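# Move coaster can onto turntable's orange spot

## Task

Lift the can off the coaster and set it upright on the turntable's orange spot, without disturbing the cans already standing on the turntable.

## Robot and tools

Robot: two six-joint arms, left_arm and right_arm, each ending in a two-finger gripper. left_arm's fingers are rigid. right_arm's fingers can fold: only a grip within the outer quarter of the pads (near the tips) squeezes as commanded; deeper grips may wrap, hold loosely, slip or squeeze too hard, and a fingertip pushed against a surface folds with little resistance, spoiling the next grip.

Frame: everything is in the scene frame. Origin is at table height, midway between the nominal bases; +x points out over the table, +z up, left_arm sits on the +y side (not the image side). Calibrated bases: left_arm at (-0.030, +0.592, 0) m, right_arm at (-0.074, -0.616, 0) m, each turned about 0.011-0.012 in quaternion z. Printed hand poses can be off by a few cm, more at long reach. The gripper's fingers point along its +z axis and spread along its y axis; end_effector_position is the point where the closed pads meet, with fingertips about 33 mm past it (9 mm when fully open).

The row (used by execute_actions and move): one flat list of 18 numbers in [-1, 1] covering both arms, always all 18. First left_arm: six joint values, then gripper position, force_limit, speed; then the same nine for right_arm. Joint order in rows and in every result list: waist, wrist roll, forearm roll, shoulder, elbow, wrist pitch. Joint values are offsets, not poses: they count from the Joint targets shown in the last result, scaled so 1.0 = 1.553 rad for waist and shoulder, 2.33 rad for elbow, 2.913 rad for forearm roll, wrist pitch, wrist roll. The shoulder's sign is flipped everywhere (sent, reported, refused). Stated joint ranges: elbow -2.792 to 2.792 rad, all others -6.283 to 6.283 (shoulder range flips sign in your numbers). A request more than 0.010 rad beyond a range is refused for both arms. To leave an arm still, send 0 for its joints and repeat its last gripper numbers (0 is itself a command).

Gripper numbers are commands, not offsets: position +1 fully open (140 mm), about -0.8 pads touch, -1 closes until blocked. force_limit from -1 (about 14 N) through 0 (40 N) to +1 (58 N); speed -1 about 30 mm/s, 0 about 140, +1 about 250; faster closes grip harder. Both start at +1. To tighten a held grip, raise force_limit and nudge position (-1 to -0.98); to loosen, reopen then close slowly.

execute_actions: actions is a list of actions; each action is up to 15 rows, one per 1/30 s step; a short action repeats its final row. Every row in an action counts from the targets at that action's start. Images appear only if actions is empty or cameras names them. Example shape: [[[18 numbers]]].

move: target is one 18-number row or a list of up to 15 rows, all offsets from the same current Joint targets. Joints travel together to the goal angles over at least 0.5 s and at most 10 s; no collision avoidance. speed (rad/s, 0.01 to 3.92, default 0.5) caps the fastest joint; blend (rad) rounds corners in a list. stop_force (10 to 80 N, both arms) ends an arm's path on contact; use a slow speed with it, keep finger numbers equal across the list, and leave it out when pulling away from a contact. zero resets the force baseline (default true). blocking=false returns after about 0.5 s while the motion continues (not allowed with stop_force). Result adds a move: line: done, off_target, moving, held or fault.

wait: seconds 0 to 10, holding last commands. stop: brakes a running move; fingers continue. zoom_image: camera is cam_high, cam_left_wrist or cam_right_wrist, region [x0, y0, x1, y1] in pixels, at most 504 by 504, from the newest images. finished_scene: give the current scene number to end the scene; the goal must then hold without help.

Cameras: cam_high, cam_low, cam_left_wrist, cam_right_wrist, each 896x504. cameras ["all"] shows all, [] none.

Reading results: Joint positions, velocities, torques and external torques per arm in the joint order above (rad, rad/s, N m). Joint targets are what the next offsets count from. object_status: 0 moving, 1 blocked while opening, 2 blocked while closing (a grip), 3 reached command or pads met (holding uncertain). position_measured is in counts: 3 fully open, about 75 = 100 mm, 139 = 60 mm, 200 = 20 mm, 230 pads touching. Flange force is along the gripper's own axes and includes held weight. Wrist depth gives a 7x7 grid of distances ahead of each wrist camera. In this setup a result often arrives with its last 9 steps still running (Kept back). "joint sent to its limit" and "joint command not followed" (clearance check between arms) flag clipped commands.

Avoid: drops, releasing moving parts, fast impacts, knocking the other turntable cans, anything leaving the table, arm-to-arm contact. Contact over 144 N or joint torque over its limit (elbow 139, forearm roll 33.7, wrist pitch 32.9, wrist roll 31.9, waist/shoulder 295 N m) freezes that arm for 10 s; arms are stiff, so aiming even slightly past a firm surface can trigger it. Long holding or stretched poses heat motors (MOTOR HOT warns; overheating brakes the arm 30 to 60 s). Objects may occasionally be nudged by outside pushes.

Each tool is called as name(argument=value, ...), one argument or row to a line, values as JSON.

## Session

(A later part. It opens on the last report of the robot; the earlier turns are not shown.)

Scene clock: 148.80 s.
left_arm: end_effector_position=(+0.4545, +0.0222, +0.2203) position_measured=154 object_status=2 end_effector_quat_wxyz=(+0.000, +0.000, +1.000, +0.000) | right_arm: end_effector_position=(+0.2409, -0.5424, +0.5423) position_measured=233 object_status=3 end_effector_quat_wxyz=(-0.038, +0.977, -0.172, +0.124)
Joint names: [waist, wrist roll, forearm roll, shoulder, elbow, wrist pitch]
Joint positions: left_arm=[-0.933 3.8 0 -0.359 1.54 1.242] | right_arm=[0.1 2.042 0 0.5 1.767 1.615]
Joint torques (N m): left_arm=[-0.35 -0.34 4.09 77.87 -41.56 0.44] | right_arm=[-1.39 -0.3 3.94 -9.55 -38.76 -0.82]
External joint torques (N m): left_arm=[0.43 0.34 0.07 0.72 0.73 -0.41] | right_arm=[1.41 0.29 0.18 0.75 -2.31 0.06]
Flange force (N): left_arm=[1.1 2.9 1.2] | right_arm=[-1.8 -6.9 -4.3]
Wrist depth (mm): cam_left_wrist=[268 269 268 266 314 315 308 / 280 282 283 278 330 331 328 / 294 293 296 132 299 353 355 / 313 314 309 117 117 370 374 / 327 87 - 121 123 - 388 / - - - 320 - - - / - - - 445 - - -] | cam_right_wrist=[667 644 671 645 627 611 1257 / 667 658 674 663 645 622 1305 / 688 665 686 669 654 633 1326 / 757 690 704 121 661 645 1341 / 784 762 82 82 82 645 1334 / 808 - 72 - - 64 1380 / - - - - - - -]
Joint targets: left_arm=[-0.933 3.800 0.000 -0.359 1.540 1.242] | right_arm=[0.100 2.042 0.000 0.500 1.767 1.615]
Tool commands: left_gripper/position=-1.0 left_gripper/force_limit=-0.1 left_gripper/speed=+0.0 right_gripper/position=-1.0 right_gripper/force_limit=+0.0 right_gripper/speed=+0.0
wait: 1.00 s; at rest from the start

wait(
  seconds=4.27,
)

move(
  target=[
    [0,0,0,-0.0431,0.0426,-0.0576,-1,-0.1,0,0,0,0,0,0,0,-1,0,0],
    [0,0,0,-0.0431,0.0426,-0.0576,0.55,-0.1,-0.5,0,0,0,0,0,0,-1,0,0],
    [0,0,0,0.027,-0.029,0.038,0.55,-0.1,-0.5,0,0,0,0,0,0,-1,0,0],
  ],
  speed=[0.3,0.3,0.4],
  cameras=["cam_high","cam_left_wrist"],
)

Scene clock: 153.40 s.
left_arm: end_effector_position=(+0.4544, +0.0222, +0.2203) position_measured=154 object_status=2 end_effector_quat_wxyz=(+0.000, +0.000, +1.000, +0.000) | right_arm: end_effector_position=(+0.2409, -0.5424, +0.5423) position_measured=233 object_status=3 end_effector_quat_wxyz=(-0.038, +0.977, -0.172, +0.124)
Joint names: [waist, wrist roll, forearm roll, shoulder, elbow, wrist pitch]
Joint positions: left_arm=[-0.933 3.8 0 -0.359 1.54 1.242] | right_arm=[0.1 2.042 0 0.5 1.767 1.615]
Joint torques (N m): left_arm=[-0.69 -0.29 4.1 78.41 -41.49 0.48] | right_arm=[-2.23 -0.26 3.99 -9.18 -38.99 -0.71]
External joint torques (N m): left_arm=[0.61 0.29 0.04 -0.25 0.77 -0.45] | right_arm=[2.13 0.25 0.12 0.25 -2.07 -0.06]
Flange force (N): left_arm=[0.1 1.9 1.8] | right_arm=[-2.7 -9.9 -3.7]
Wrist depth (mm): cam_left_wrist=[264 269 271 270 315 314 309 / 280 282 282 284 328 330 328 / 297 294 295 138 300 353 353 / 310 314 309 115 119 370 374 / 282 87 - - 121 - 388 / - - - 356 - - - / - - - 446 - - -] | cam_right_wrist=[712 638 663 649 628 612 1291 / 672 654 669 663 640 624 1305 / 674 667 688 674 658 635 1341 / 760 684 712 121 659 642 1349 / 777 757 82 82 82 652 1372 / 819 - 72 - - 64 1380 / - - - - - - -]
Joint targets: left_arm=[-0.933 3.800 0.000 -0.359 1.540 1.242] | right_arm=[0.100 2.042 0.000 0.500 1.767 1.615]
Tool commands: left_gripper/position=-1.0 left_gripper/force_limit=-0.1 left_gripper/speed=+0.0 right_gripper/position=-1.0 right_gripper/force_limit=+0.0 right_gripper/speed=+0.0
wait: 4.30 s; at rest from the start

Scene clock: 156.73 s.
left_arm: end_effector_position=(+0.4493, +0.0289, +0.2877) position_measured=59 object_status=3 end_effector_quat_wxyz=(+0.000, +0.000, +1.000, +0.000) | right_arm: end_effector_position=(+0.2409, -0.5424, +0.5423) position_measured=233 object_status=3 end_effector_quat_wxyz=(-0.038, +0.977, -0.172, +0.124)
Joint names: [waist, wrist roll, forearm roll, shoulder, elbow, wrist pitch]
Joint positions: left_arm=[-0.933 3.8 0 -0.317 1.472 1.353] | right_arm=[0.1 2.042 0 0.5 1.767 1.615]
Joint torques (N m): left_arm=[-0.36 -0.32 4.23 73.49 -42.14 0.41] | right_arm=[-1.87 -0.26 4 -9.26 -38.75 -0.76]
External joint torques (N m): left_arm=[0.58 0.32 0.06 2.09 0.1 -0.38] | right_arm=[1.98 0.26 0.11 0.32 -2.17 0]
Flange force (N): left_arm=[1.5 3.6 0.0] | right_arm=[-2.4 -9.4 -4.0]
Wrist depth (mm): cam_left_wrist=[329 330 330 331 378 374 376 / 311 345 346 344 394 387 398 / 361 364 360 281 416 421 420 / 381 379 378 385 437 134 446 / - 96 392 403 468 108 91 / - - 418 495 498 498 - / - - 527 529 526 - -] | cam_right_wrist=[702 632 671 649 625 614 1270 / 680 656 674 659 642 627 1284 / 680 671 682 672 658 630 1326 / 767 672 706 121 663 644 1326 / 784 755 82 82 82 645 1364 / 803 - 72 - - 64 1396 / - - - - - - -]
Joint targets: left_arm=[-0.933 3.800 0.000 -0.317 1.472 1.353] | right_arm=[0.100 2.042 0.000 0.500 1.767 1.615]
move: done
Images, in order (width x height): cam_high 896x504, cam_left_wrist 896x504.

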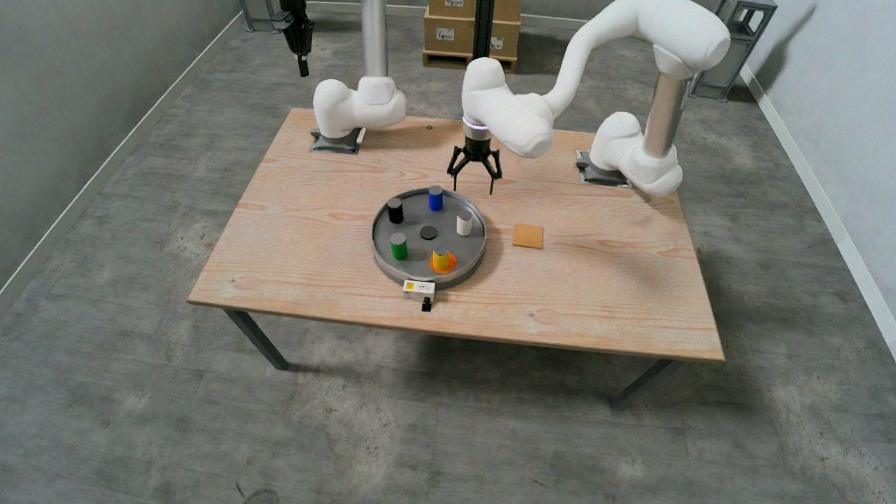

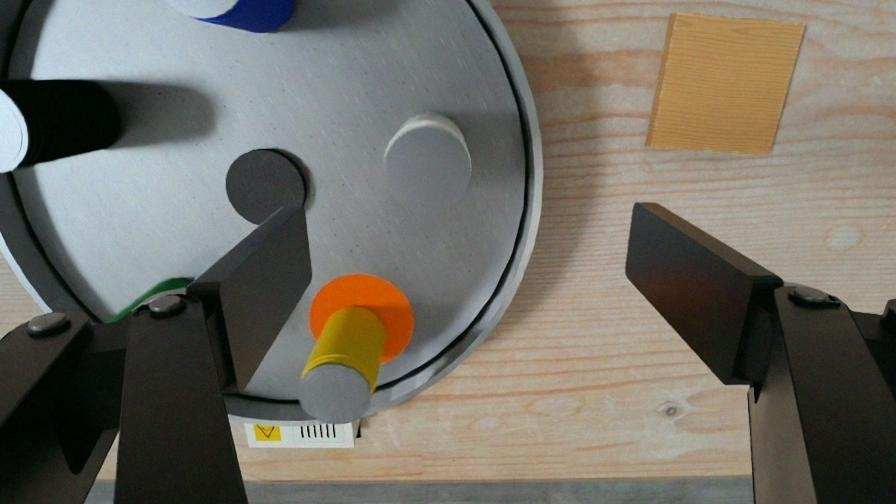

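finished_scene(
  scene=1,
)

The scene is finished: the task was done.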